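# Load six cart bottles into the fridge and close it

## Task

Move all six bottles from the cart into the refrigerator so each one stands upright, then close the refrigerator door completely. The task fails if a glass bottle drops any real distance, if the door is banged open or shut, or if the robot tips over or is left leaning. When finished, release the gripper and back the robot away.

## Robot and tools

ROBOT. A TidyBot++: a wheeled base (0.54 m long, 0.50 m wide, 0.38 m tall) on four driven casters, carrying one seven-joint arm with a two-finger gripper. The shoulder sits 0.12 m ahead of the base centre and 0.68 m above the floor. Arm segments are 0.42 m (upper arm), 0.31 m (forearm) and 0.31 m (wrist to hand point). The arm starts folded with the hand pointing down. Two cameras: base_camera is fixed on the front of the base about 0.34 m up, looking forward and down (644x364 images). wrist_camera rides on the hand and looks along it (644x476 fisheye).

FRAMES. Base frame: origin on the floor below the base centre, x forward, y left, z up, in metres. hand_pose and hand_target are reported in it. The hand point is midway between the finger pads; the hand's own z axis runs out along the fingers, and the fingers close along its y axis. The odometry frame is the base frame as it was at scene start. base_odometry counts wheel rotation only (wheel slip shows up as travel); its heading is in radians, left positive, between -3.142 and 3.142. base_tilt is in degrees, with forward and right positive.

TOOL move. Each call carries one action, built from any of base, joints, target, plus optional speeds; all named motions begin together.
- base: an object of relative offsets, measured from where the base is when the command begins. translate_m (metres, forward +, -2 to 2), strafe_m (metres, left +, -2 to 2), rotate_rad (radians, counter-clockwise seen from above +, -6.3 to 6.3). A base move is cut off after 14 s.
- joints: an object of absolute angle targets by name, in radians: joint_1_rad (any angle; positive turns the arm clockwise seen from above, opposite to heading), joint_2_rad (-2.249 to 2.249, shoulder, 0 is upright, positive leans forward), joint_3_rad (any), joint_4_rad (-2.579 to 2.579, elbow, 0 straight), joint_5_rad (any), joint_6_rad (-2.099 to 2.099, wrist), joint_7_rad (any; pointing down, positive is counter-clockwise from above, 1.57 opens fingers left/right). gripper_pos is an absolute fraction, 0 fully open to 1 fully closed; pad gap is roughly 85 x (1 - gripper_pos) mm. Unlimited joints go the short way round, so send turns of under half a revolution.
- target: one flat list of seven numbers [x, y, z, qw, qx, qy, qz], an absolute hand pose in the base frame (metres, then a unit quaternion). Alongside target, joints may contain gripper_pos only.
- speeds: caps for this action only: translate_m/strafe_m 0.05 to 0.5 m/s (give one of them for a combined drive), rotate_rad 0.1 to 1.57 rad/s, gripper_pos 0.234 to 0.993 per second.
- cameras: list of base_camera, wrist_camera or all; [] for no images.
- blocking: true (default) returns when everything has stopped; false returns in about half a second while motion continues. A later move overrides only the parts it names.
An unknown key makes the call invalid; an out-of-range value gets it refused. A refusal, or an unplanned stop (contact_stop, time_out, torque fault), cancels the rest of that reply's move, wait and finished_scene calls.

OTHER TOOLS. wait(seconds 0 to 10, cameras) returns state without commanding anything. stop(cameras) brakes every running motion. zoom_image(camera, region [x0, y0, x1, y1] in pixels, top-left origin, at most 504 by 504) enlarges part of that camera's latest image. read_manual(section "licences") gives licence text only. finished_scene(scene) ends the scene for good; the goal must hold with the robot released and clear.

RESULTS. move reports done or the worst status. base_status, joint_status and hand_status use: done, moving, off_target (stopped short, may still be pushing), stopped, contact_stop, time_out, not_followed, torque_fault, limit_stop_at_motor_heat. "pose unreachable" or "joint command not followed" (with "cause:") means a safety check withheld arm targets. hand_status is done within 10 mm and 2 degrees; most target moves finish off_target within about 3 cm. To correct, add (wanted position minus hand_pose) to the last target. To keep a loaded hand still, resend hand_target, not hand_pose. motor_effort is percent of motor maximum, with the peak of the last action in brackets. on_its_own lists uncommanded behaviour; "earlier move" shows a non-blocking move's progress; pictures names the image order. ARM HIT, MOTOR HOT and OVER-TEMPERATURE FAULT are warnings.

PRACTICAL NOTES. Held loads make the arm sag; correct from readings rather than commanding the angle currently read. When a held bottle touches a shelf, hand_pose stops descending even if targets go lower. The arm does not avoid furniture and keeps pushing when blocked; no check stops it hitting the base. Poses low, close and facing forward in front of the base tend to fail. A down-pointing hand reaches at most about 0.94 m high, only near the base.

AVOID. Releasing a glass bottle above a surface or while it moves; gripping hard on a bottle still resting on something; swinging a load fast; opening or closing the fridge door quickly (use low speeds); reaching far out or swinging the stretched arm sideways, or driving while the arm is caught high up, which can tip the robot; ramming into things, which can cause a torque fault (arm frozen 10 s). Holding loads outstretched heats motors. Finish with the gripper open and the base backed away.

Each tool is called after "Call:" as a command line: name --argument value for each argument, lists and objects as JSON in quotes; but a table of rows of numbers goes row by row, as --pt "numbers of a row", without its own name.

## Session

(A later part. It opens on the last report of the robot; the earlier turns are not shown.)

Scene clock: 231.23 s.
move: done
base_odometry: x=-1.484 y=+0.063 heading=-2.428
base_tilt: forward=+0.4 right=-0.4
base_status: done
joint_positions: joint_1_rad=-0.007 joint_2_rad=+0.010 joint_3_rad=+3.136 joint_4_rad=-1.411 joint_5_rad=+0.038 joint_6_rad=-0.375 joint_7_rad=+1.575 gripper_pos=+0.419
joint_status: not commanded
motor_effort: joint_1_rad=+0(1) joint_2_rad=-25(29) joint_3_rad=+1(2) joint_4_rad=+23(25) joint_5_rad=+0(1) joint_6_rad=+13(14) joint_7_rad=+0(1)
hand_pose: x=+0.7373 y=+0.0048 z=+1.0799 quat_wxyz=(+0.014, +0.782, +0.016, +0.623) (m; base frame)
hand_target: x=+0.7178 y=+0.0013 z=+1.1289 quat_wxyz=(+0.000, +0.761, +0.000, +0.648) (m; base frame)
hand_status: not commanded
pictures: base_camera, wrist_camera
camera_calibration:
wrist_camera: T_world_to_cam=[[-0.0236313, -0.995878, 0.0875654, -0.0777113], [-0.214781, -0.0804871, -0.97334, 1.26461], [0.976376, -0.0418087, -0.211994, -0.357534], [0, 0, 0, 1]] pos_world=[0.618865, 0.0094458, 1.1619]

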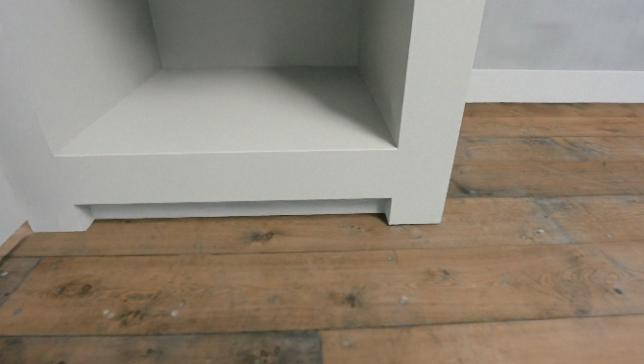

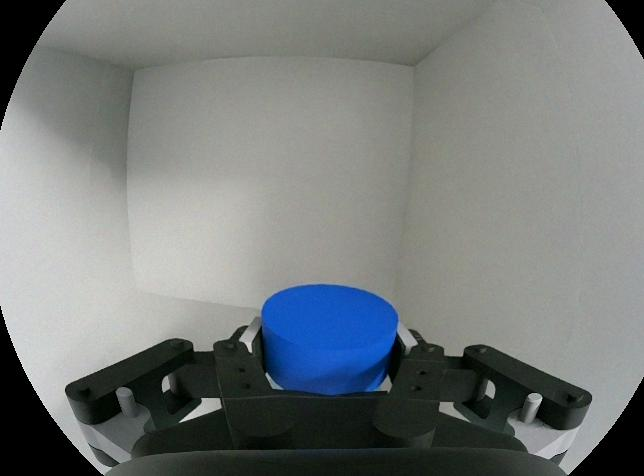

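Call:
move --base '{"translate_m": 0.31}' --speeds '{"translate_m": 0.2}' --cameras '["wrist_camera", "base_camera"]'

Scene clock: 238.23 s.
move: done
base_odometry: x=-1.718 y=-0.140 heading=-2.428
base_tilt: forward=+0.4 right=-0.3
base_status: done
joint_positions: joint_1_rad=-0.007 joint_2_rad=+0.008 joint_3_rad=+3.136 joint_4_rad=-1.411 joint_5_rad=+0.038 joint_6_rad=-0.376 joint_7_rad=+1.575 gripper_pos=+0.419
joint_status: not commanded
motor_effort: joint_1_rad=+0(1) joint_2_rad=-25(29) joint_3_rad=+1(3) joint_4_rad=+23(25) joint_5_rad=+0(1) joint_6_rad=+13(14) joint_7_rad=+0(1)
hand_pose: x=+0.7364 y=+0.0048 z=+1.0810 quat_wxyz=(+0.014, +0.781, +0.016, +0.624) (m; base frame)
hand_target: x=+0.7178 y=+0.0013 z=+1.1289 quat_wxyz=(+0.000, +0.761, +0.000, +0.648) (m; base frame)
hand_status: not commanded
pictures: base_camera, wrist_camera
camera_calibration:
wrist_camera: T_world_to_cam=[[-0.0237833, -0.995878, 0.0875236, -0.0776918], [-0.213469, -0.0804703, -0.97363, 1.26484], [0.97666, -0.0418397, -0.210675, -0.358], [0, 0, 0, 1]] pos_world=[0.617801, 0.00943201, 1.16287]

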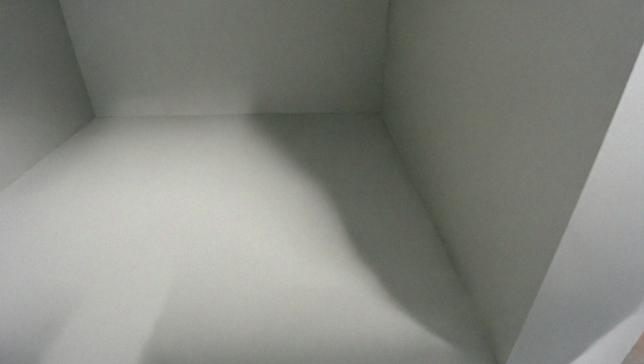

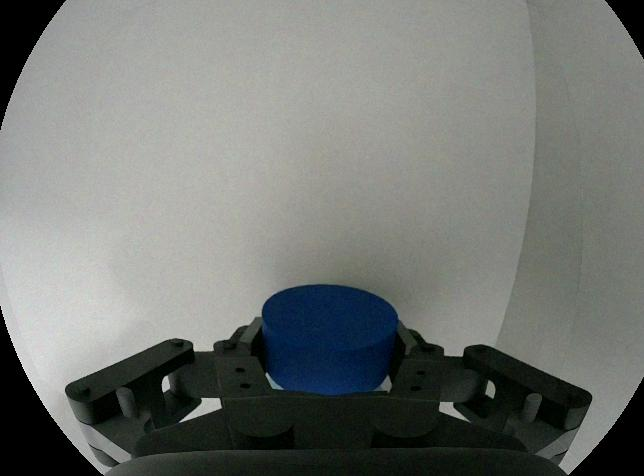

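Call:
move --joints '{"joint_2_rad": -0.045, "joint_4_rad": -1.52, "joint_6_rad": -0.247}' --cameras '[]'

Scene clock: 247.47 s.
move: done
base_odometry: x=-1.718 y=-0.140 heading=-2.428
base_tilt: forward=+0.4 right=-0.4
base_status: not commanded
joint_positions: joint_1_rad=-0.007 joint_2_rad=+0.005 joint_3_rad=+3.136 joint_4_rad=-1.522 joint_5_rad=+0.038 joint_6_rad=-0.317 joint_7_rad=+1.575 gripper_pos=+0.419
joint_status: all done
motor_effort: joint_1_rad=+1(1) joint_2_rad=-23(26) joint_3_rad=+1(1) joint_4_rad=+22(25) joint_5_rad=+0(1) joint_6_rad=+12(14) joint_7_rad=+0(1)
hand_pose: x=+0.7348 y=+0.0054 z=+1.0324 quat_wxyz=(+0.013, +0.797, +0.017, +0.604) (m; base frame)
hand_target: x=+0.7207 y=+0.0013 z=+1.0853 quat_wxyz=(+0.000, +0.759, +0.000, +0.652) (m; base frame)
hand_status: not commanded
pictures: none
No camera images: "cameras" was empty.

Call:
move --joints '{"joint_2_rad": -0.045, "joint_4_rad": -1.585, "joint_6_rad": -0.14}' --cameras '["wrist_camera"]'

Scene clock: 250.90 s.
move: done
base_odometry: x=-1.718 y=-0.140 heading=-2.428
base_tilt: forward=+0.3 right=-0.4
base_status: not commanded
joint_positions: joint_1_rad=-0.007 joint_2_rad=+0.000 joint_3_rad=+3.136 joint_4_rad=-1.582 joint_5_rad=+0.038 joint_6_rad=-0.210 joint_7_rad=+1.575 gripper_pos=+0.419
joint_status: all done
motor_effort: joint_1_rad=+0(1) joint_2_rad=-22(23) joint_3_rad=+0(1) joint_4_rad=+22(23) joint_5_rad=-1(1) joint_6_rad=+12(13) joint_7_rad=+0(1)
hand_pose: x=+0.7370 y=+0.0067 z=+1.0309 quat_wxyz=(+0.012, +0.781, +0.018, +0.625) (m; base frame)
hand_target: x=+0.7237 y=+0.0013 z=+1.0779 quat_wxyz=(+0.000, +0.745, +0.000, +0.667) (m; base frame)
hand_status: not commanded
pictures: wrist_camera
camera_calibration:
wrist_camera: T_world_to_cam=[[-0.0178383, -0.995969, 0.0879064, -0.0761886], [-0.210202, -0.0822198, -0.974195, 1.21451], [0.977495, -0.0358561, -0.207888, -0.372653], [0, 0, 0, 1]] pos_world=[0.618199, 0.010613, 1.11239]

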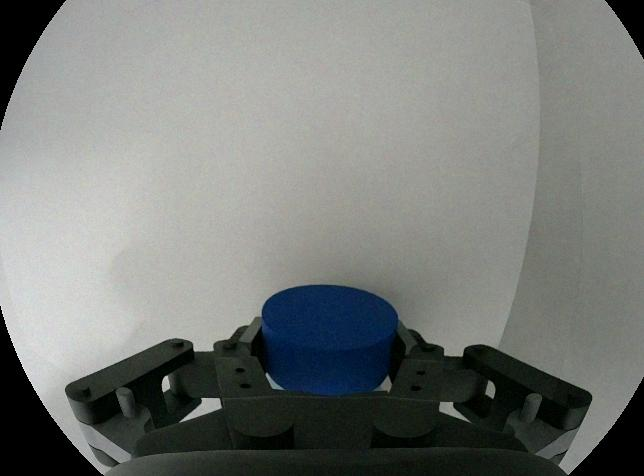

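Call:
move --joints '{"joint_2_rad": -0.045, "joint_4_rad": -1.643, "joint_6_rad": -0.082}' --cameras '[]'

Call:
move --joints '{"joint_2_rad": -0.045, "joint_4_rad": -1.665, "joint_6_rad": -0.06}' --cameras '["wrist_camera"]'

Scene clock: 253.63 s.
move: done
base_odometry: x=-1.718 y=-0.140 heading=-2.428
base_tilt: forward=+0.3 right=-0.4
base_status: not commanded
joint_positions: joint_1_rad=-0.007 joint_2_rad=-0.011 joint_3_rad=+3.137 joint_4_rad=-1.627 joint_5_rad=+0.038 joint_6_rad=-0.139 joint_7_rad=+1.575 gripper_pos=+0.419
joint_status: all done
motor_effort: joint_1_rad=-1(2) joint_2_rad=-20(21) joint_3_rad=-1(1) joint_4_rad=+20(21) joint_5_rad=-2(2) joint_6_rad=+10(12) joint_7_rad=+0(1)
hand_pose: x=+0.7342 y=+0.0067 z=+1.0314 quat_wxyz=(+0.012, +0.769, +0.019, +0.639) (m; base frame)
hand_target: x=+0.7238 y=+0.0013 z=+1.0597 quat_wxyz=(+0.000, +0.745, +0.000, +0.667) (m; base frame)
hand_status: not commanded
pictures: none
No camera images: "cameras" was empty.

Scene clock: 254.23 s.
move: done
base_odometry: x=-1.718 y=-0.140 heading=-2.428
base_tilt: forward=+0.4 right=-0.4
base_status: not commanded
joint_positions: joint_1_rad=-0.007 joint_2_rad=-0.016 joint_3_rad=+3.138 joint_4_rad=-1.646 joint_5_rad=+0.038 joint_6_rad=-0.111 joint_7_rad=+1.575 gripper_pos=+0.419
joint_status: all done
motor_effort: joint_1_rad=-1(3) joint_2_rad=-19(20) joint_3_rad=-1(1) joint_4_rad=+19(20) joint_5_rad=-1(2) joint_6_rad=+10(11) joint_7_rad=-1(2)
hand_pose: x=+0.7327 y=+0.0067 z=+1.0317 quat_wxyz=(+0.011, +0.764, +0.019, +0.645) (m; base frame)
hand_target: x=+0.7235 y=+0.0013 z=+1.0528 quat_wxyz=(+0.000, +0.745, +0.000, +0.667) (m; base frame)
hand_status: not commanded
pictures: wrist_camera
camera_calibration:
wrist_camera: T_world_to_cam=[[-0.0203482, -0.996066, 0.0862514, -0.0727412], [-0.15944, -0.0819323, -0.983802, 1.18712], [0.986998, -0.0337705, -0.157145, -0.427568], [0, 0, 0, 1]] pos_world=[0.609802, 0.0103689, 1.10697]

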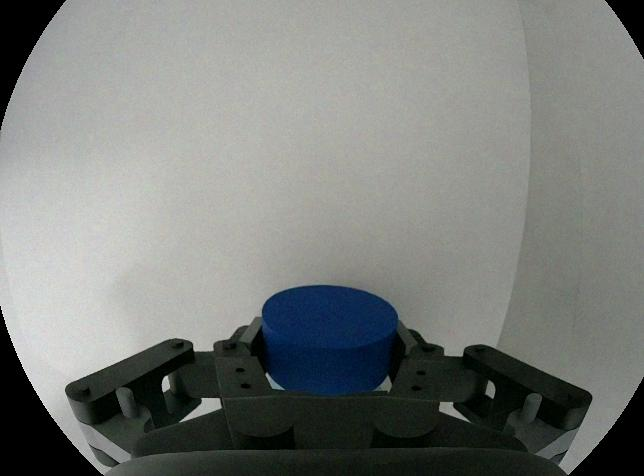

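Call:
move --joints '{"joint_2_rad": -0.045, "joint_4_rad": -1.56, "joint_6_rad": -0.165}' --cameras '[]'

Scene clock: 256.80 s.
move: off_target
base_odometry: x=-1.718 y=-0.140 heading=-2.428
base_tilt: forward=+0.4 right=-0.4
base_status: not commanded
joint_positions: joint_1_rad=-0.007 joint_2_rad=-0.016 joint_3_rad=+3.138 joint_4_rad=-1.622 joint_5_rad=+0.038 joint_6_rad=-0.154 joint_7_rad=+1.575 gripper_pos=+0.419
joint_status: joint_4_rad off_target (ended at -1.622, target -1.560); the others done
motor_effort: joint_1_rad=+1(2) joint_2_rad=-24(24) joint_3_rad=+1(2) joint_4_rad=+23(24) joint_5_rad=+0(2) joint_6_rad=+13(15) joint_7_rad=+1(1)
hand_pose: x=+0.7320 y=+0.0062 z=+1.0335 quat_wxyz=(+0.012, +0.770, +0.018, +0.637) (m; base frame)
hand_target: x=+0.7234 y=+0.0013 z=+1.0857 quat_wxyz=(+0.000, +0.745, +0.000, +0.667) (m; base frame)
hand_status: not commanded
pictures: none
No camera images: "cameras" was empty.

Call:
move --joints '{"joint_6_rad": -0.215}' --cameras '["wrist_camera"]'

Scene clock: 259.13 s.
move: done
base_odometry: x=-1.718 y=-0.140 heading=-2.428
base_tilt: forward=+0.4 right=-0.4
base_status: not commanded
joint_positions: joint_1_rad=-0.007 joint_2_rad=-0.016 joint_3_rad=+3.138 joint_4_rad=-1.608 joint_5_rad=+0.038 joint_6_rad=-0.188 joint_7_rad=+1.575 gripper_pos=+0.419
joint_status: all done
motor_effort: joint_1_rad=+0(1) joint_2_rad=-23(24) joint_3_rad=+1(2) joint_4_rad=+23(24) joint_5_rad=-1(1) joint_6_rad=+12(13) joint_7_rad=+0(1)
hand_pose: x=+0.7309 y=+0.0058 z=+1.0314 quat_wxyz=(+0.012, +0.777, +0.018, +0.630) (m; base frame)
hand_target: x=+0.7213 y=+0.0013 z=+1.0703 quat_wxyz=(+0.000, +0.761, +0.000, +0.649) (m; base frame)
hand_status: not commanded
pictures: wrist_camera
camera_calibration:
wrist_camera: T_world_to_cam=[[-0.0199004, -0.995959, 0.087579, -0.0754144], [-0.19822, -0.0819273, -0.976727, 1.20755], [0.979955, -0.0367972, -0.195789, -0.380816], [0, 0, 0, 1]] pos_world=[0.611043, 0.00980846, 1.11149]

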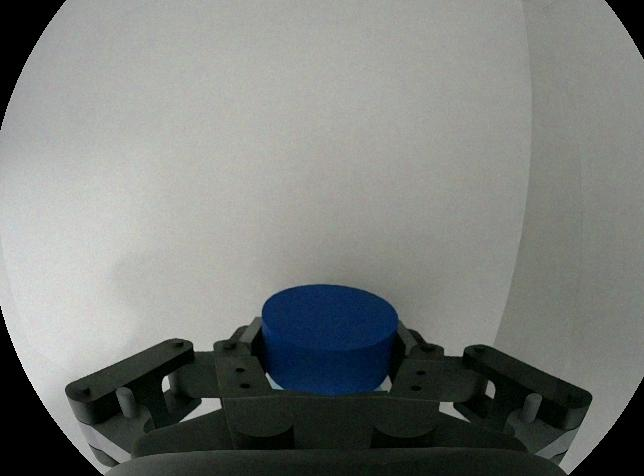

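Call:
move --joints '{"joint_4_rad": -1.63, "joint_6_rad": -0.2}' --cameras '[]'

Scene clock: 261.67 s.
move: done
base_odometry: x=-1.718 y=-0.140 heading=-2.428
base_tilt: forward=+0.4 right=-0.3
base_status: not commanded
joint_positions: joint_1_rad=-0.007 joint_2_rad=-0.019 joint_3_rad=+3.138 joint_4_rad=-1.611 joint_5_rad=+0.038 joint_6_rad=-0.188 joint_7_rad=+1.575 gripper_pos=+0.419
joint_status: all done
motor_effort: joint_1_rad=+1(1) joint_2_rad=-19(23) joint_3_rad=+1(1) joint_4_rad=+18(24) joint_5_rad=+0(1) joint_6_rad=+7(12) joint_7_rad=-1(1)
hand_pose: x=+0.7296 y=+0.0057 z=+1.0312 quat_wxyz=(+0.012, +0.777, +0.018, +0.629) (m; base frame)
hand_target: x=+0.7186 y=+0.0013 z=+1.0315 quat_wxyz=(+0.000, +0.779, +0.000, +0.627) (m; base frame)
hand_status: not commanded
pictures: none
No camera images: "cameras" was empty.

Call:
move --joints '{"gripper_pos": 0.12}' --speeds '{"gripper_pos": 0.234}' --cameras '["wrist_camera"]'

Scene clock: 265.70 s.
move: done
base_odometry: x=-1.718 y=-0.140 heading=-2.428
base_tilt: forward=+0.4 right=-0.4
base_status: not commanded
joint_positions: joint_1_rad=-0.007 joint_2_rad=-0.019 joint_3_rad=+3.138 joint_4_rad=-1.613 joint_5_rad=+0.038 joint_6_rad=-0.188 joint_7_rad=+1.575 gripper_pos=+0.120
joint_status: all done
motor_effort: joint_1_rad=+1(1) joint_2_rad=-19(20) joint_3_rad=+1(2) joint_4_rad=+19(20) joint_5_rad=+0(1) joint_6_rad=+8(9) joint_7_rad=+1(1)
hand_pose: x=+0.7295 y=+0.0057 z=+1.0300 quat_wxyz=(+0.012, +0.777, +0.018, +0.629) (m; base frame)
hand_target: x=+0.7186 y=+0.0013 z=+1.0315 quat_wxyz=(+0.000, +0.779, +0.000, +0.627) (m; base frame)
hand_status: not commanded
pictures: wrist_camera
camera_calibration:
wrist_camera: T_world_to_cam=[[-0.0196947, -0.995956, 0.0876614, -0.0755579], [-0.200516, -0.0819623, -0.976256, 1.20702], [0.979492, -0.0368046, -0.198091, -0.377069], [0, 0, 0, 1]] pos_world=[0.609876, 0.00980035, 1.11029]

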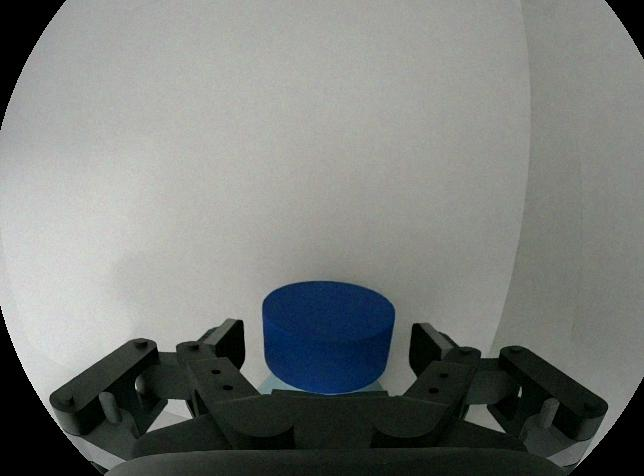

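Call:
move --base '{"translate_m": -0.65}' --speeds '{"translate_m": 0.35}' --cameras '["wrist_camera"]'

Call:
move --base '{"translate_m": -0.279, "strafe_m": 0.26, "rotate_rad": -2.406}' --joints '{"joint_1_rad": 0.0, "joint_2_rad": 0.082, "joint_3_rad": 3.1416, "joint_4_rad": -1.834, "joint_5_rad": 0.0, "joint_6_rad": 0.086, "joint_7_rad": 1.5708}' --cameras '["wrist_camera"]'

Scene clock: 275.43 s.
move: done
base_odometry: x=-1.227 y=+0.285 heading=-2.428
base_tilt: forward=+0.4 right=-0.4
base_status: done
joint_positions: joint_1_rad=-0.006 joint_2_rad=-0.035 joint_3_rad=+3.138 joint_4_rad=-1.614 joint_5_rad=+0.038 joint_6_rad=-0.188 joint_7_rad=+1.575 gripper_pos=+0.120
joint_status: not commanded
motor_effort: joint_1_rad=+0(4) joint_2_rad=-19(24) joint_3_rad=+1(5) joint_4_rad=+19(21) joint_5_rad=+0(1) joint_6_rad=+8(9) joint_7_rad=+0(1)
hand_pose: x=+0.7238 y=+0.0049 z=+1.0393 quat_wxyz=(+0.013, +0.773, +0.017, +0.635) (m; base frame)
hand_target: x=+0.7186 y=+0.0013 z=+1.0315 quat_wxyz=(+0.000, +0.779, +0.000, +0.627) (m; base frame)
hand_status: not commanded
pictures: wrist_camera
camera_calibration:
wrist_camera: T_world_to_cam=[[-0.0222705, -0.99594, 0.0872252, -0.0749616], [-0.18556, -0.081613, -0.979238, 1.20722], [0.98238, -0.0379936, -0.182989, -0.38745], [0, 0, 0, 1]] pos_world=[0.602966, 0.00914699, 1.11779]

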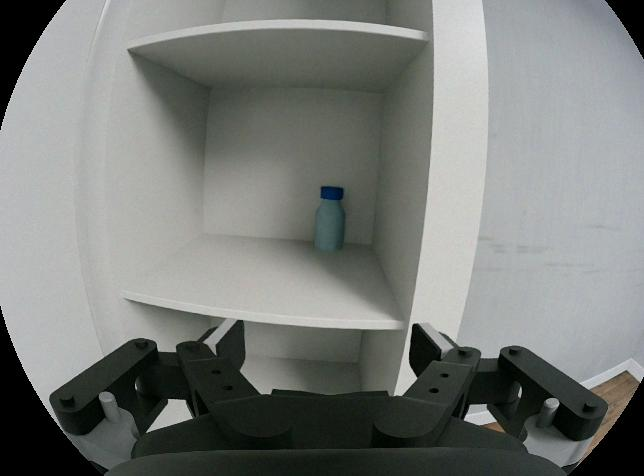

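Scene clock: 278.53 s.
move: done
base_odometry: x=-0.846 y=+0.271 heading=+1.449
base_tilt: forward=+0.4 right=-0.4
base_status: done
joint_positions: joint_1_rad=+0.004 joint_2_rad=+0.092 joint_3_rad=+3.147 joint_4_rad=-1.821 joint_5_rad=+0.038 joint_6_rad=+0.035 joint_7_rad=+1.575 gripper_pos=+0.120
joint_status: all done
motor_effort: joint_1_rad=+1(3) joint_2_rad=-22(26) joint_3_rad=+1(3) joint_4_rad=+17(20) joint_5_rad=+0(1) joint_6_rad=+8(10) joint_7_rad=+0(2)
hand_pose: x=+0.7506 y=-0.0040 z=+0.9012 quat_wxyz=(+0.015, +0.807, +0.014, +0.591) (m; base frame)
hand_target: x=+0.7502 y=+0.0013 z=+0.9150 quat_wxyz=(+0.000, +0.793, +0.000, +0.610) (m; base frame)
hand_status: not commanded
pictures: wrist_camera
camera_calibration:
wrist_camera: T_world_to_cam=[[-0.0230517, -0.995791, 0.0887044, -0.0720159], [-0.29421, -0.0780417, -0.952549, 1.13371], [0.955463, -0.0480556, -0.291173, -0.321774], [0, 0, 0, 1]] pos_world=[0.639331, 0.00130074, 0.992609]

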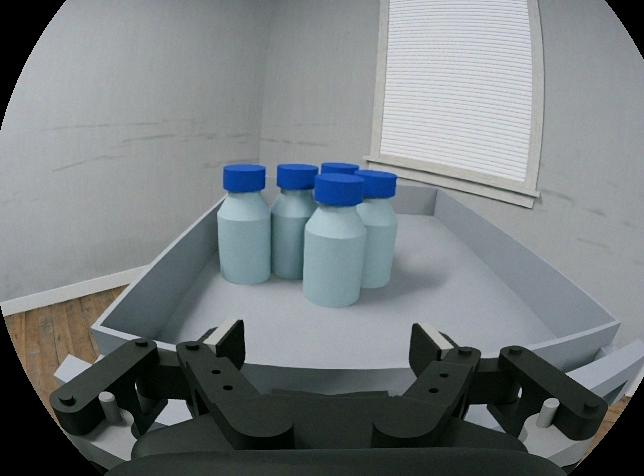

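Call:
move --base '{"translate_m": 0.22, "strafe_m": -0.009}' --joints '{"joint_6_rad": 0.145, "gripper_pos": 0.18}' --speeds '{"translate_m": 0.3}' --cameras '["wrist_camera"]'

Scene clock: 283.63 s.
move: done
base_odometry: x=-0.810 y=+0.489 heading=+1.449
base_tilt: forward=+0.4 right=-0.4
base_status: done
joint_positions: joint_1_rad=+0.004 joint_2_rad=+0.092 joint_3_rad=+3.147 joint_4_rad=-1.823 joint_5_rad=+0.038 joint_6_rad=+0.103 joint_7_rad=+1.575 gripper_pos=+0.180
joint_status: all done
motor_effort: joint_1_rad=+0(1) joint_2_rad=-22(24) joint_3_rad=+1(2) joint_4_rad=+17(20) joint_5_rad=-1(1) joint_6_rad=+8(10) joint_7_rad=+0(1)
hand_pose: x=+0.7558 y=-0.0033 z=+0.9205 quat_wxyz=(+0.014, +0.787, +0.014, +0.617) (m; base frame)
hand_target: x=+0.7544 y=+0.0013 z=+0.9329 quat_wxyz=(+0.000, +0.774, +0.000, +0.633) (m; base frame)
hand_status: not commanded
pictures: wrist_camera
camera_calibration:
wrist_camera: T_world_to_cam=[[-0.0263914, -0.995874, 0.0868223, -0.0685795], [-0.230445, -0.0784524, -0.969918, 1.12145], [0.972727, -0.0456053, -0.227423, -0.392802], [0, 0, 0, 1]] pos_world=[0.638711, 0.00176985, 1.00433]

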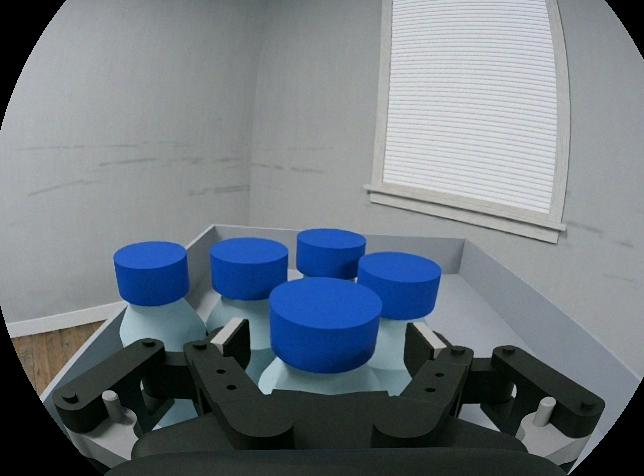

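Call:
move --base '{"translate_m": 0.027}' --joints '{"joint_4_rad": -1.85}' --speeds '{"translate_m": 0.1}' --cameras '["wrist_camera"]'

Scene clock: 290.70 s.
move: done
base_odometry: x=-0.807 y=+0.516 heading=+1.449
base_tilt: forward=+0.4 right=-0.4
base_status: done
joint_positions: joint_1_rad=+0.004 joint_2_rad=+0.093 joint_3_rad=+3.147 joint_4_rad=-1.836 joint_5_rad=+0.038 joint_6_rad=+0.103 joint_7_rad=+1.575 gripper_pos=+0.180
joint_status: all done
motor_effort: joint_1_rad=+0(2) joint_2_rad=-22(24) joint_3_rad=+1(2) joint_4_rad=+18(19) joint_5_rad=+0(1) joint_6_rad=+8(10) joint_7_rad=+0(1)
hand_pose: x=+0.7537 y=-0.0033 z=+0.9118 quat_wxyz=(+0.014, +0.791, +0.014, +0.611) (m; base frame)
hand_target: x=+0.7516 y=+0.0013 z=+0.9233 quat_wxyz=(+0.000, +0.779, +0.000, +0.627) (m; base frame)
hand_status: not commanded
pictures: wrist_camera
camera_calibration:
wrist_camera: T_world_to_cam=[[-0.0251513, -0.995885, 0.0870654, -0.069027], [-0.244331, -0.0783278, -0.966523, 1.11998], [0.969366, -0.045582, -0.241355, -0.377462], [0, 0, 0, 1]] pos_world=[0.637808, 0.0017773, 0.997396]

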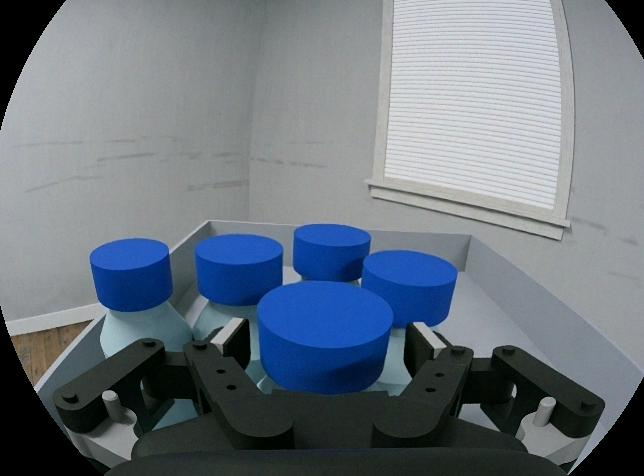

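Call:
move --joints '{"gripper_pos": 0.5}' --speeds '{"gripper_pos": 0.234}' --cameras '["wrist_camera"]'

Scene clock: 301.80 s.
move: off_target
base_odometry: x=-0.807 y=+0.516 heading=+1.449
base_tilt: forward=+0.4 right=-0.4
base_status: not commanded
joint_positions: joint_1_rad=+0.004 joint_2_rad=+0.093 joint_3_rad=+3.145 joint_4_rad=-1.836 joint_5_rad=+0.038 joint_6_rad=+0.104 joint_7_rad=+1.575 gripper_pos=+0.420
joint_status: gripper_pos off_target (ended at +0.420, target +0.500)
motor_effort: joint_1_rad=+2(2) joint_2_rad=-19(22) joint_3_rad=+2(3) joint_4_rad=+18(19) joint_5_rad=+0(1) joint_6_rad=+8(9) joint_7_rad=+1(1)
hand_pose: x=+0.7537 y=-0.0016 z=+0.9119 quat_wxyz=(+0.013, +0.791, +0.015, +0.611) (m; base frame)
hand_target: x=+0.7516 y=+0.0013 z=+0.9233 quat_wxyz=(+0.000, +0.779, +0.000, +0.627) (m; base frame)
hand_status: not commanded
pictures: wrist_camera
camera_calibration:
wrist_camera: T_world_to_cam=[[-0.0224782, -0.995969, 0.0868302, -0.0691824], [-0.243972, -0.0787616, -0.966579, 1.11994], [0.969522, -0.0429111, -0.241218, -0.377591], [0, 0, 0, 1]] pos_world=[0.637762, 0.00310208, 0.997438]

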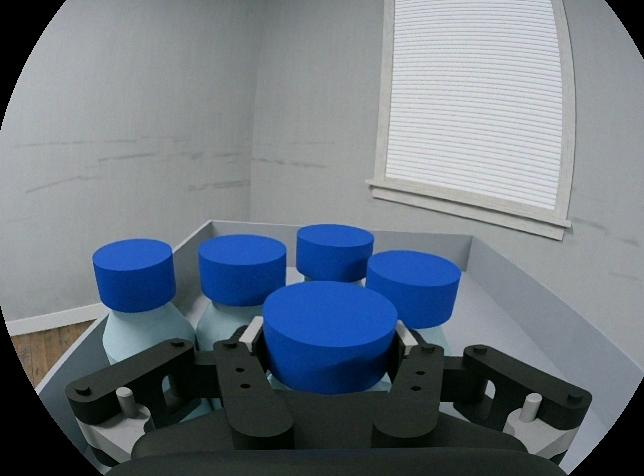

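Call:
move --joints '{"joint_1_rad": 0, "joint_2_rad": 0.01, "joint_3_rad": 3.1416, "joint_4_rad": -1.56, "joint_5_rad": 0, "joint_6_rad": -0.25, "joint_7_rad": 1.5708}' --cameras '[]'

Call:
move --joints '{"joint_1_rad": 0, "joint_2_rad": -0.032, "joint_3_rad": 3.1416, "joint_4_rad": -1.358, "joint_5_rad": 0, "joint_6_rad": -0.425, "joint_7_rad": 1.5708}' --cameras '["wrist_camera"]'

Scene clock: 306.13 s.
move: done
base_odometry: x=-0.807 y=+0.516 heading=+1.449
base_tilt: forward=+0.4 right=-0.4
base_status: not commanded
joint_positions: joint_1_rad=+0.004 joint_2_rad=+0.055 joint_3_rad=+3.144 joint_4_rad=-1.607 joint_5_rad=+0.038 joint_6_rad=-0.206 joint_7_rad=+1.575 gripper_pos=+0.420
joint_status: all done
motor_effort: joint_1_rad=+0(3) joint_2_rad=-25(28) joint_3_rad=+1(3) joint_4_rad=+21(23) joint_5_rad=-1(1) joint_6_rad=+11(13) joint_7_rad=+0(2)
hand_pose: x=+0.7529 y=-0.0048 z=+0.9819 quat_wxyz=(+0.017, +0.804, +0.012, +0.594) (m; base frame)
hand_target: x=+0.7392 y=+0.0013 z=+1.0260 quat_wxyz=(+0.000, +0.790, +0.000, +0.614) (m; base frame)
hand_status: not commanded
pictures: none
No camera images: "cameras" was empty.

Scene clock: 307.67 s.
move: done
base_odometry: x=-0.807 y=+0.516 heading=+1.449
base_tilt: forward=+0.4 right=-0.4
base_status: not commanded
joint_positions: joint_1_rad=+0.004 joint_2_rad=+0.008 joint_3_rad=+3.144 joint_4_rad=-1.401 joint_5_rad=+0.038 joint_6_rad=-0.381 joint_7_rad=+1.575 gripper_pos=+0.420
joint_status: all done
motor_effort: joint_1_rad=+1(1) joint_2_rad=-23(26) joint_3_rad=+1(2) joint_4_rad=+22(24) joint_5_rad=-1(2) joint_6_rad=+12(13) joint_7_rad=+0(2)
hand_pose: x=+0.7365 y=-0.0067 z=+1.0855 quat_wxyz=(+0.020, +0.780, +0.008, +0.625) (m; base frame)
hand_target: x=+0.7168 y=+0.0013 z=+1.1228 quat_wxyz=(+0.000, +0.768, +0.000, +0.641) (m; base frame)
hand_status: not commanded
pictures: wrist_camera
camera_calibration:
wrist_camera: T_world_to_cam=[[-0.0429002, -0.99525, 0.08739, -0.0753277], [-0.210638, -0.0764943, -0.974567, 1.26725], [0.976622, -0.0602168, -0.206356, -0.362415], [0, 0, 0, 1]] pos_world=[0.617641, 0.000143652, 1.16681]

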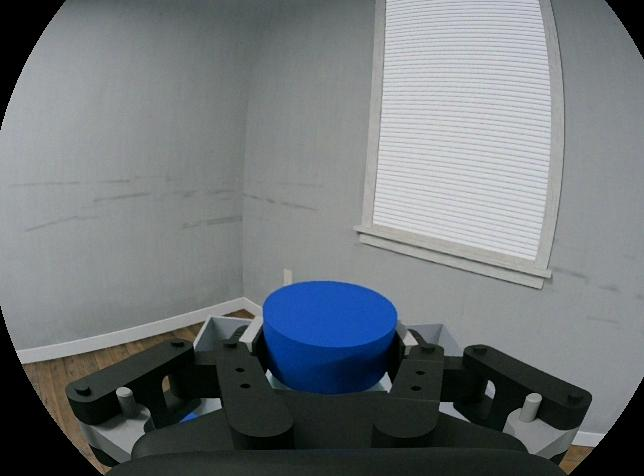

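Call:
move --base '{"translate_m": -0.347, "strafe_m": 0.375, "rotate_rad": 2.406}' --joints '{"joint_1_rad": 0, "joint_2_rad": -0.032, "joint_3_rad": 3.1416, "joint_4_rad": -1.358, "joint_5_rad": 0, "joint_6_rad": -0.455, "joint_7_rad": 1.5708}' --speeds '{"rotate_rad": 0.9, "translate_m": 0.35}' --cameras '["wrist_camera", "base_camera"]'

Scene clock: 317.07 s.
move: done
base_odometry: x=-1.221 y=+0.217 heading=-2.429
base_tilt: forward=+0.4 right=-0.3
base_status: done
joint_positions: joint_1_rad=-0.001 joint_2_rad=+0.007 joint_3_rad=+3.138 joint_4_rad=-1.400 joint_5_rad=+0.038 joint_6_rad=-0.417 joint_7_rad=+1.575 gripper_pos=+0.420
joint_status: all done
motor_effort: joint_1_rad=+0(5) joint_2_rad=-23(26) joint_3_rad=+1(4) joint_4_rad=+21(23) joint_5_rad=-1(2) joint_6_rad=+11(12) joint_7_rad=+0(1)
hand_pose: x=+0.7336 y=-0.0001 z=+1.0753 quat_wxyz=(+0.016, +0.791, +0.013, +0.612) (m; base frame)
hand_target: x=+0.7150 y=+0.0013 z=+1.1136 quat_wxyz=(+0.000, +0.777, +0.000, +0.629) (m; base frame)
hand_status: not commanded
pictures: base_camera, wrist_camera
camera_calibration:
wrist_camera: T_world_to_cam=[[-0.029814, -0.995646, 0.0883144, -0.0785639], [-0.24359, -0.0784526, -0.9667, 1.27296], [0.96942, -0.0503337, -0.240191, -0.319627], [0, 0, 0, 1]] pos_world=[0.61759, 0.00555712, 1.16074]

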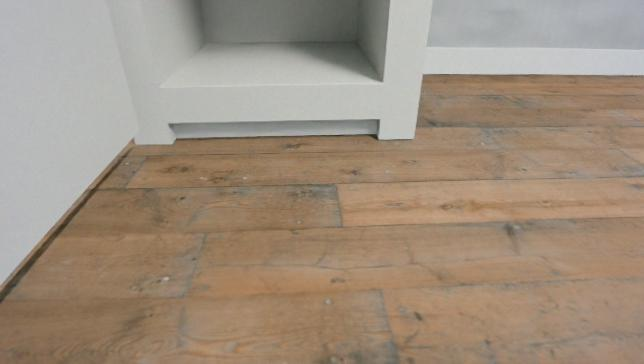

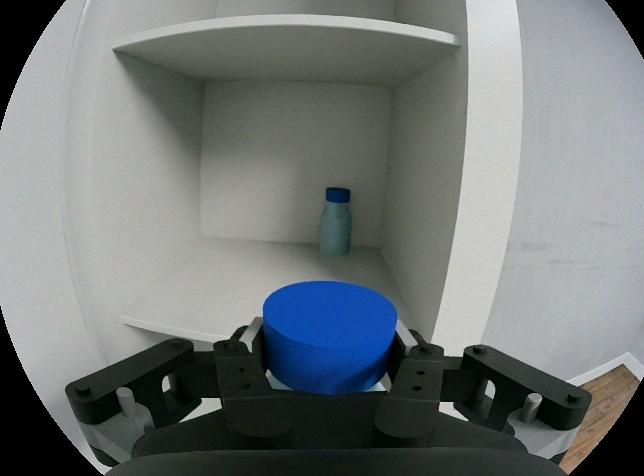

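Call:
move --base '{"translate_m": 0.3, "strafe_m": -0.055}' --joints '{"joint_1_rad": -0.3, "joint_2_rad": -0.032, "joint_3_rad": 3.1416, "joint_4_rad": -1.358, "joint_5_rad": 0, "joint_6_rad": -0.455, "joint_7_rad": 1.5708}' --speeds '{"translate_m": 0.3}' --cameras '["wrist_camera"]'

Scene clock: 326.27 s.
move: done
base_odometry: x=-1.484 y=+0.062 heading=-2.428
base_tilt: forward=+0.4 right=-0.4
base_status: done
joint_positions: joint_1_rad=-0.286 joint_2_rad=+0.001 joint_3_rad=+3.139 joint_4_rad=-1.400 joint_5_rad=+0.038 joint_6_rad=-0.418 joint_7_rad=+1.575 gripper_pos=+0.420
joint_status: all done
motor_effort: joint_1_rad=+0(2) joint_2_rad=-23(26) joint_3_rad=+1(3) joint_4_rad=+21(23) joint_5_rad=+0(2) joint_6_rad=+11(13) joint_7_rad=+1(2)
hand_pose: x=+0.7067 y=+0.1707 z=+1.0792 quat_wxyz=(-0.071, +0.779, +0.124, +0.610) (m; base frame)
hand_target: x=+0.6880 y=+0.1774 z=+1.1136 quat_wxyz=(-0.094, +0.769, +0.116, +0.622) (m; base frame)
hand_status: not commanded
pictures: wrist_camera
camera_calibration:
wrist_camera: T_world_to_cam=[[0.248761, -0.964547, 0.0881277, -0.111605], [-0.206494, -0.141711, -0.968131, 1.26966], [0.946297, 0.222635, -0.234425, -0.320507], [0, 0, 0, 1]] pos_world=[0.593235, 0.143633, 1.1639]

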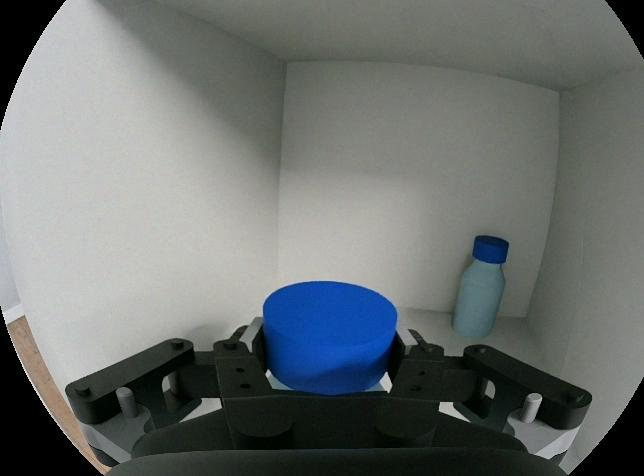

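Call:
move --base '{"translate_m": 0.334}' --speeds '{"translate_m": 0.2}' --cameras '["wrist_camera"]'

Call:
move --joints '{"joint_1_rad": -0.3, "joint_2_rad": -0.045, "joint_3_rad": 3.1416, "joint_4_rad": -1.53, "joint_5_rad": 0, "joint_6_rad": -0.24, "joint_7_rad": 1.5708}' --cameras '["wrist_camera"]'

Scene clock: 331.23 s.
move: done
base_odometry: x=-1.737 y=-0.156 heading=-2.428
base_tilt: forward=+0.4 right=-0.4
base_status: done
joint_positions: joint_1_rad=-0.287 joint_2_rad=-0.003 joint_3_rad=+3.139 joint_4_rad=-1.400 joint_5_rad=+0.038 joint_6_rad=-0.419 joint_7_rad=+1.575 gripper_pos=+0.420
joint_status: not commanded
motor_effort: joint_1_rad=+0(2) joint_2_rad=-22(27) joint_3_rad=+1(3) joint_4_rad=+20(23) joint_5_rad=+0(1) joint_6_rad=+11(12) joint_7_rad=+0(1)
hand_pose: x=+0.7051 y=+0.1708 z=+1.0813 quat_wxyz=(-0.071, +0.778, +0.124, +0.611) (m; base frame)
hand_target: x=+0.6880 y=+0.1774 z=+1.1136 quat_wxyz=(-0.094, +0.769, +0.116, +0.622) (m; base frame)
hand_status: not commanded
pictures: wrist_camera
camera_calibration:
wrist_camera: T_world_to_cam=[[0.249322, -0.964413, 0.0880171, -0.11161], [-0.203385, -0.141005, -0.968892, 1.2699], [0.946823, 0.223665, -0.231303, -0.322451], [0, 0, 0, 1]] pos_world=[0.59141, 0.143546, 1.16564]

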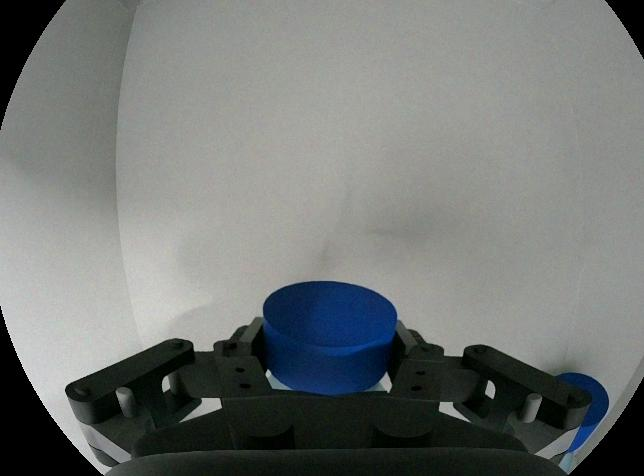

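Scene clock: 332.37 s.
move: done
base_odometry: x=-1.737 y=-0.156 heading=-2.428
base_tilt: forward=+0.4 right=-0.4
base_status: not commanded
joint_positions: joint_1_rad=-0.287 joint_2_rad=-0.003 joint_3_rad=+3.139 joint_4_rad=-1.533 joint_5_rad=+0.038 joint_6_rad=-0.313 joint_7_rad=+1.575 gripper_pos=+0.420
joint_status: all done
motor_effort: joint_1_rad=+1(1) joint_2_rad=-23(24) joint_3_rad=+1(2) joint_4_rad=+22(24) joint_5_rad=-1(1) joint_6_rad=+12(13) joint_7_rad=+0(2)
hand_pose: x=+0.7069 y=+0.1725 z=+1.0314 quat_wxyz=(-0.071, +0.786, +0.127, +0.600) (m; base frame)
hand_target: x=+0.6936 y=+0.1792 z=+1.0813 quat_wxyz=(-0.097, +0.751, +0.113, +0.643) (m; base frame)
hand_status: not commanded
pictures: wrist_camera
camera_calibration:
wrist_camera: T_world_to_cam=[[0.255457, -0.962683, 0.0893455, -0.112002], [-0.228299, -0.149862, -0.961988, 1.23422], [0.939479, 0.225349, -0.258063, -0.303546], [0, 0, 0, 1]] pos_world=[0.595558, 0.145544, 1.11898]

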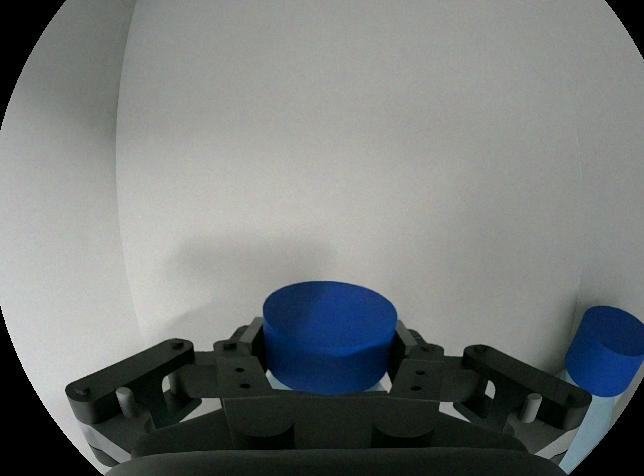

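Call:
move --joints '{"joint_1_rad": -0.3, "joint_2_rad": -0.045, "joint_3_rad": 3.1416, "joint_4_rad": -1.55, "joint_5_rad": 0, "joint_6_rad": -0.19, "joint_7_rad": 1.5708}' --cameras '[]'

Scene clock: 336.93 s.
move: done
base_odometry: x=-1.737 y=-0.156 heading=-2.428
base_tilt: forward=+0.4 right=-0.4
base_status: not commanded
joint_positions: joint_1_rad=-0.287 joint_2_rad=-0.003 joint_3_rad=+3.139 joint_4_rad=-1.552 joint_5_rad=+0.038 joint_6_rad=-0.257 joint_7_rad=+1.575 gripper_pos=+0.420
joint_status: all done
motor_effort: joint_1_rad=+0(1) joint_2_rad=-23(23) joint_3_rad=+1(2) joint_4_rad=+22(22) joint_5_rad=+0(1) joint_6_rad=+12(13) joint_7_rad=+0(1)
hand_pose: x=+0.7097 y=+0.1740 z=+1.0368 quat_wxyz=(-0.073, +0.775, +0.126, +0.615) (m; base frame)
hand_target: x=+0.6953 y=+0.1797 z=+1.0842 quat_wxyz=(-0.099, +0.741, +0.112, +0.654) (m; base frame)
hand_status: not commanded
pictures: none
No camera images: "cameras" was empty.

Call:
move --joints '{"joint_1_rad": -0.3, "joint_2_rad": -0.045, "joint_3_rad": 3.1416, "joint_4_rad": -1.575, "joint_5_rad": 0, "joint_6_rad": -0.185, "joint_7_rad": 1.5708}' --cameras '["wrist_camera"]'

Scene clock: 339.60 s.
move: done
base_odometry: x=-1.737 y=-0.156 heading=-2.428
base_tilt: forward=+0.4 right=-0.4
base_status: not commanded
joint_positions: joint_1_rad=-0.287 joint_2_rad=-0.004 joint_3_rad=+3.139 joint_4_rad=-1.569 joint_5_rad=+0.038 joint_6_rad=-0.246 joint_7_rad=+1.575 gripper_pos=+0.420
joint_status: all done
motor_effort: joint_1_rad=+0(1) joint_2_rad=-22(23) joint_3_rad=+1(2) joint_4_rad=+20(22) joint_5_rad=+0(1) joint_6_rad=+11(12) joint_7_rad=+0(1)
hand_pose: x=+0.7089 y=+0.1740 z=+1.0299 quat_wxyz=(-0.073, +0.777, +0.126, +0.613) (m; base frame)
hand_target: x=+0.6949 y=+0.1796 z=+1.0702 quat_wxyz=(-0.098, +0.748, +0.113, +0.647) (m; base frame)
hand_status: not commanded
pictures: wrist_camera
camera_calibration:
wrist_camera: T_world_to_cam=[[0.25526, -0.962817, 0.0884597, -0.109916], [-0.198537, -0.141736, -0.969791, 1.21898], [0.946269, 0.229986, -0.227334, -0.343486], [0, 0, 0, 1]] pos_world=[0.595099, 0.145941, 1.11379]

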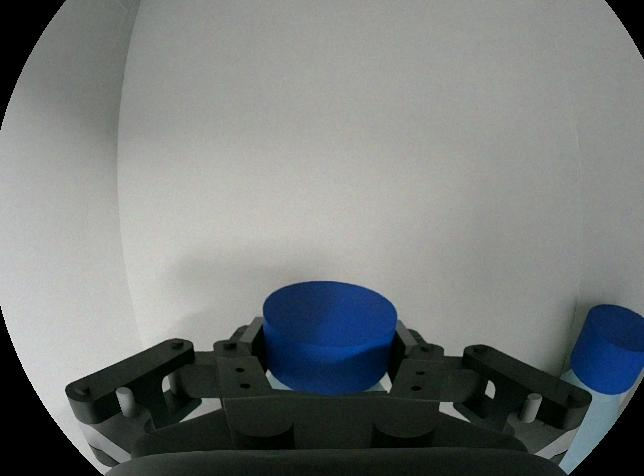

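Call:
move --joints '{"joint_1_rad": -0.3, "joint_2_rad": -0.045, "joint_3_rad": 3.1416, "joint_4_rad": -1.605, "joint_5_rad": 0, "joint_6_rad": -0.195, "joint_7_rad": 1.5708}' --cameras '[]'

Scene clock: 344.23 s.
move: done
base_odometry: x=-1.737 y=-0.156 heading=-2.428
base_tilt: forward=+0.4 right=-0.4
base_status: not commanded
joint_positions: joint_1_rad=-0.287 joint_2_rad=-0.013 joint_3_rad=+3.139 joint_4_rad=-1.582 joint_5_rad=+0.038 joint_6_rad=-0.238 joint_7_rad=+1.575 gripper_pos=+0.420
joint_status: all done
motor_effort: joint_1_rad=+0(2) joint_2_rad=-20(22) joint_3_rad=+1(1) joint_4_rad=+18(21) joint_5_rad=-1(1) joint_6_rad=+8(11) joint_7_rad=+0(1)
hand_pose: x=+0.7056 y=+0.1731 z=+1.0298 quat_wxyz=(-0.073, +0.775, +0.126, +0.614) (m; base frame)
hand_target: x=+0.6932 y=+0.1790 z=+1.0485 quat_wxyz=(-0.095, +0.761, +0.115, +0.632) (m; base frame)
hand_status: not commanded
pictures: none
No camera images: "cameras" was empty.

Call:
move --joints '{"gripper_pos": 0.17}' --speeds '{"gripper_pos": 0.3}' --cameras '[]'

Call:
move --base '{"translate_m": -0.63, "strafe_m": -0.187}' --speeds '{"translate_m": 0.4}' --cameras '["wrist_camera"]'

Scene clock: 347.90 s.
move: done
base_odometry: x=-1.737 y=-0.156 heading=-2.428
base_tilt: forward=+0.3 right=-0.4
base_status: not commanded
joint_positions: joint_1_rad=-0.287 joint_2_rad=-0.013 joint_3_rad=+3.139 joint_4_rad=-1.585 joint_5_rad=+0.038 joint_6_rad=-0.238 joint_7_rad=+1.575 gripper_pos=+0.172
joint_status: all done
motor_effort: joint_1_rad=+0(1) joint_2_rad=-19(20) joint_3_rad=+1(1) joint_4_rad=+20(20) joint_5_rad=-1(1) joint_6_rad=+9(9) joint_7_rad=+0(1)
hand_pose: x=+0.7053 y=+0.1730 z=+1.0287 quat_wxyz=(-0.073, +0.776, +0.126, +0.614) (m; base frame)
hand_target: x=+0.6932 y=+0.1790 z=+1.0485 quat_wxyz=(-0.095, +0.761, +0.115, +0.632) (m; base frame)
hand_status: not commanded
pictures: none
No camera images: "cameras" was empty.

Scene clock: 350.63 s.
move: done
base_odometry: x=-1.383 y=+0.398 heading=-2.428
base_tilt: forward=+0.4 right=-0.4
base_status: done
joint_positions: joint_1_rad=-0.288 joint_2_rad=-0.032 joint_3_rad=+3.139 joint_4_rad=-1.587 joint_5_rad=+0.038 joint_6_rad=-0.238 joint_7_rad=+1.575 gripper_pos=+0.172
joint_status: not commanded
motor_effort: joint_1_rad=+0(1) joint_2_rad=-19(23) joint_3_rad=+1(2) joint_4_rad=+19(20) joint_5_rad=+0(1) joint_6_rad=+9(9) joint_7_rad=+1(1)
hand_pose: x=+0.6987 y=+0.1714 z=+1.0388 quat_wxyz=(-0.074, +0.771, +0.126, +0.620) (m; base frame)
hand_target: x=+0.6932 y=+0.1790 z=+1.0485 quat_wxyz=(-0.095, +0.761, +0.115, +0.632) (m; base frame)
hand_status: not commanded
pictures: wrist_camera
camera_calibration:
wrist_camera: T_world_to_cam=[[0.254472, -0.963073, 0.0879471, -0.109457], [-0.180902, -0.13674, -0.973949, 1.21629], [0.95001, 0.231933, -0.209018, -0.353169], [0, 0, 0, 1]] pos_world=[0.583398, 0.142813, 1.12042]

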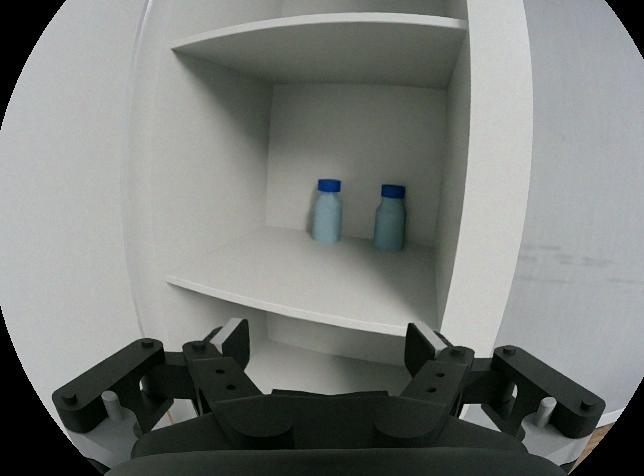

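Call:
move --base '{"translate_m": -0.598, "strafe_m": 0.611, "rotate_rad": -2.145}' --joints '{"joint_1_rad": 0, "joint_2_rad": 0.082, "joint_3_rad": 3.1416, "joint_4_rad": -1.85, "joint_5_rad": 0, "joint_6_rad": 0.14, "joint_7_rad": 1.5708}' --speeds '{"rotate_rad": 0.9, "translate_m": 0.4}' --cameras '["wrist_camera"]'

Scene clock: 363.77 s.
move: done
base_odometry: x=-0.531 y=+0.327 heading=+1.710
base_tilt: forward=+0.4 right=-0.4
base_status: done
joint_positions: joint_1_rad=+0.000 joint_2_rad=+0.085 joint_3_rad=+3.144 joint_4_rad=-1.835 joint_5_rad=+0.038 joint_6_rad=+0.088 joint_7_rad=+1.575 gripper_pos=+0.172
joint_status: all done
motor_effort: joint_1_rad=+0(4) joint_2_rad=-22(26) joint_3_rad=+1(4) joint_4_rad=+19(21) joint_5_rad=-1(2) joint_6_rad=+9(10) joint_7_rad=+0(2)
hand_pose: x=+0.7509 y=+0.0005 z=+0.9132 quat_wxyz=(+0.012, +0.793, +0.016, +0.609) (m; base frame)
hand_target: x=+0.7512 y=+0.0013 z=+0.9218 quat_wxyz=(+0.000, +0.781, +0.000, +0.625) (m; base frame)
hand_status: not commanded
pictures: wrist_camera
camera_calibration:
wrist_camera: T_world_to_cam=[[-0.0188701, -0.996029, 0.0870062, -0.0700913], [-0.249421, -0.0795808, -0.96512, 1.12344], [0.968211, -0.0399131, -0.246929, -0.368288], [0, 0, 0, 1]] pos_world=[0.635466, 0.00489142, 0.999408]

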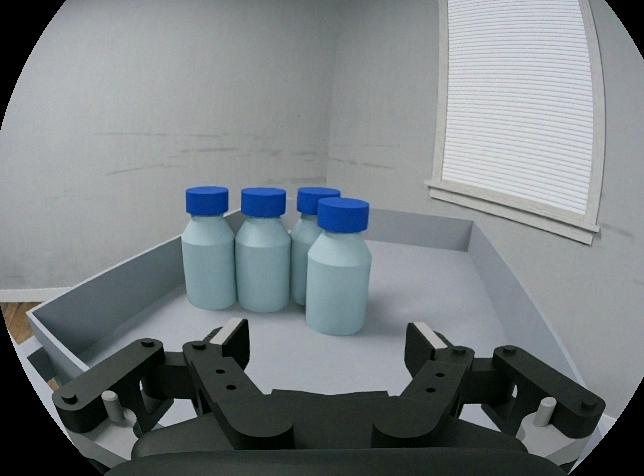

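Call:
zoom_image --camera "wrist_camera" --region '[180, 160, 400, 350]'

Scaled by 2.291.

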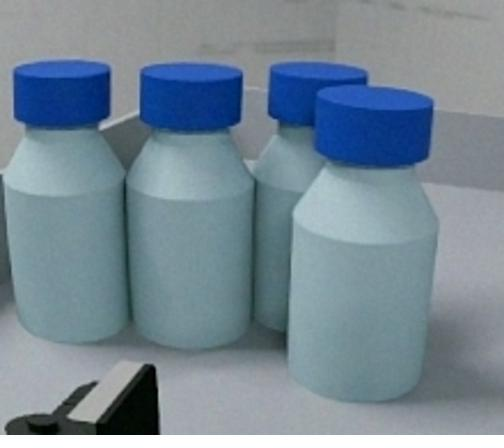

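Call:
move --base '{"translate_m": 0.17, "strafe_m": -0.0145}' --speeds '{"translate_m": 0.25}' --cameras '["wrist_camera"]'

Scene clock: 371.53 s.
move: done
base_odometry: x=-0.540 y=+0.498 heading=+1.710
base_tilt: forward=+0.4 right=-0.4
base_status: done
joint_positions: joint_1_rad=+0.000 joint_2_rad=+0.085 joint_3_rad=+3.144 joint_4_rad=-1.835 joint_5_rad=+0.038 joint_6_rad=+0.090 joint_7_rad=+1.575 gripper_pos=+0.172
joint_status: not commanded
motor_effort: joint_1_rad=+1(1) joint_2_rad=-22(24) joint_3_rad=+1(2) joint_4_rad=+18(20) joint_5_rad=-1(1) joint_6_rad=+9(9) joint_7_rad=+0(1)
hand_pose: x=+0.7510 y=+0.0006 z=+0.9137 quat_wxyz=(+0.012, +0.792, +0.016, +0.610) (m; base frame)
hand_target: x=+0.7512 y=+0.0013 z=+0.9218 quat_wxyz=(+0.000, +0.781, +0.000, +0.625) (m; base frame)
hand_status: not commanded
pictures: wrist_camera
camera_calibration:
wrist_camera: T_world_to_cam=[[-0.0189641, -0.996032, 0.0869486, -0.0699899], [-0.24756, -0.0795785, -0.965599, 1.12302], [0.968687, -0.0398367, -0.245069, -0.370284], [0, 0, 0, 1]] pos_world=[0.635377, 0.004905, 0.999726]

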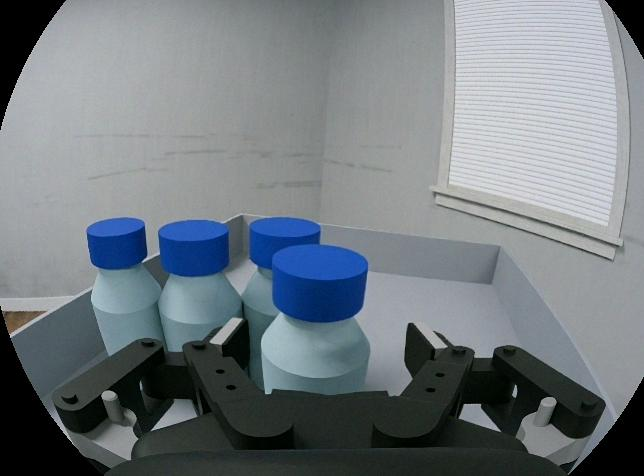

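Call:
move --base '{"translate_m": 0.05, "strafe_m": 0.005}' --speeds '{"translate_m": 0.15}' --cameras '["wrist_camera"]'

Scene clock: 379.33 s.
move: done
base_odometry: x=-0.552 y=+0.547 heading=+1.710
base_tilt: forward=+0.4 right=-0.4
base_status: done
joint_positions: joint_1_rad=+0.000 joint_2_rad=+0.087 joint_3_rad=+3.144 joint_4_rad=-1.835 joint_5_rad=+0.038 joint_6_rad=+0.091 joint_7_rad=+1.575 gripper_pos=+0.172
joint_status: not commanded
motor_effort: joint_1_rad=+0(1) joint_2_rad=-21(24) joint_3_rad=+1(1) joint_4_rad=+19(19) joint_5_rad=+0(1) joint_6_rad=+9(9) joint_7_rad=+0(1)
hand_pose: x=+0.7516 y=+0.0006 z=+0.9122 quat_wxyz=(+0.012, +0.793, +0.016, +0.609) (m; base frame)
hand_target: x=+0.7512 y=+0.0013 z=+0.9218 quat_wxyz=(+0.000, +0.781, +0.000, +0.625) (m; base frame)
hand_status: not commanded
pictures: wrist_camera
camera_calibration:
wrist_camera: T_world_to_cam=[[-0.0187678, -0.996034, 0.086975, -0.0700105], [-0.249402, -0.0795766, -0.965125, 1.1227], [0.968218, -0.039805, -0.246919, -0.369232], [0, 0, 0, 1]] pos_world=[0.636186, 0.00491033, 0.998461]

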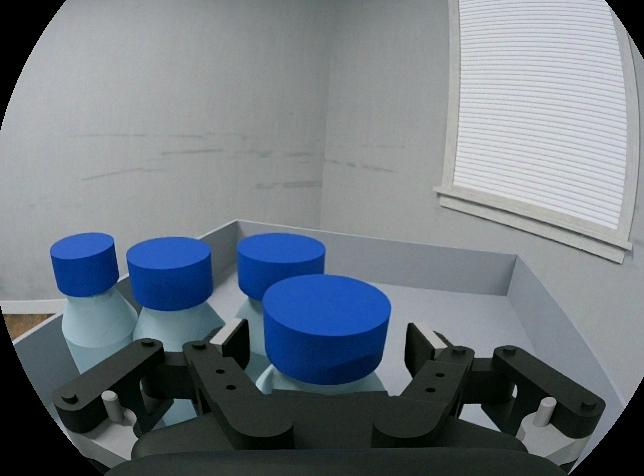

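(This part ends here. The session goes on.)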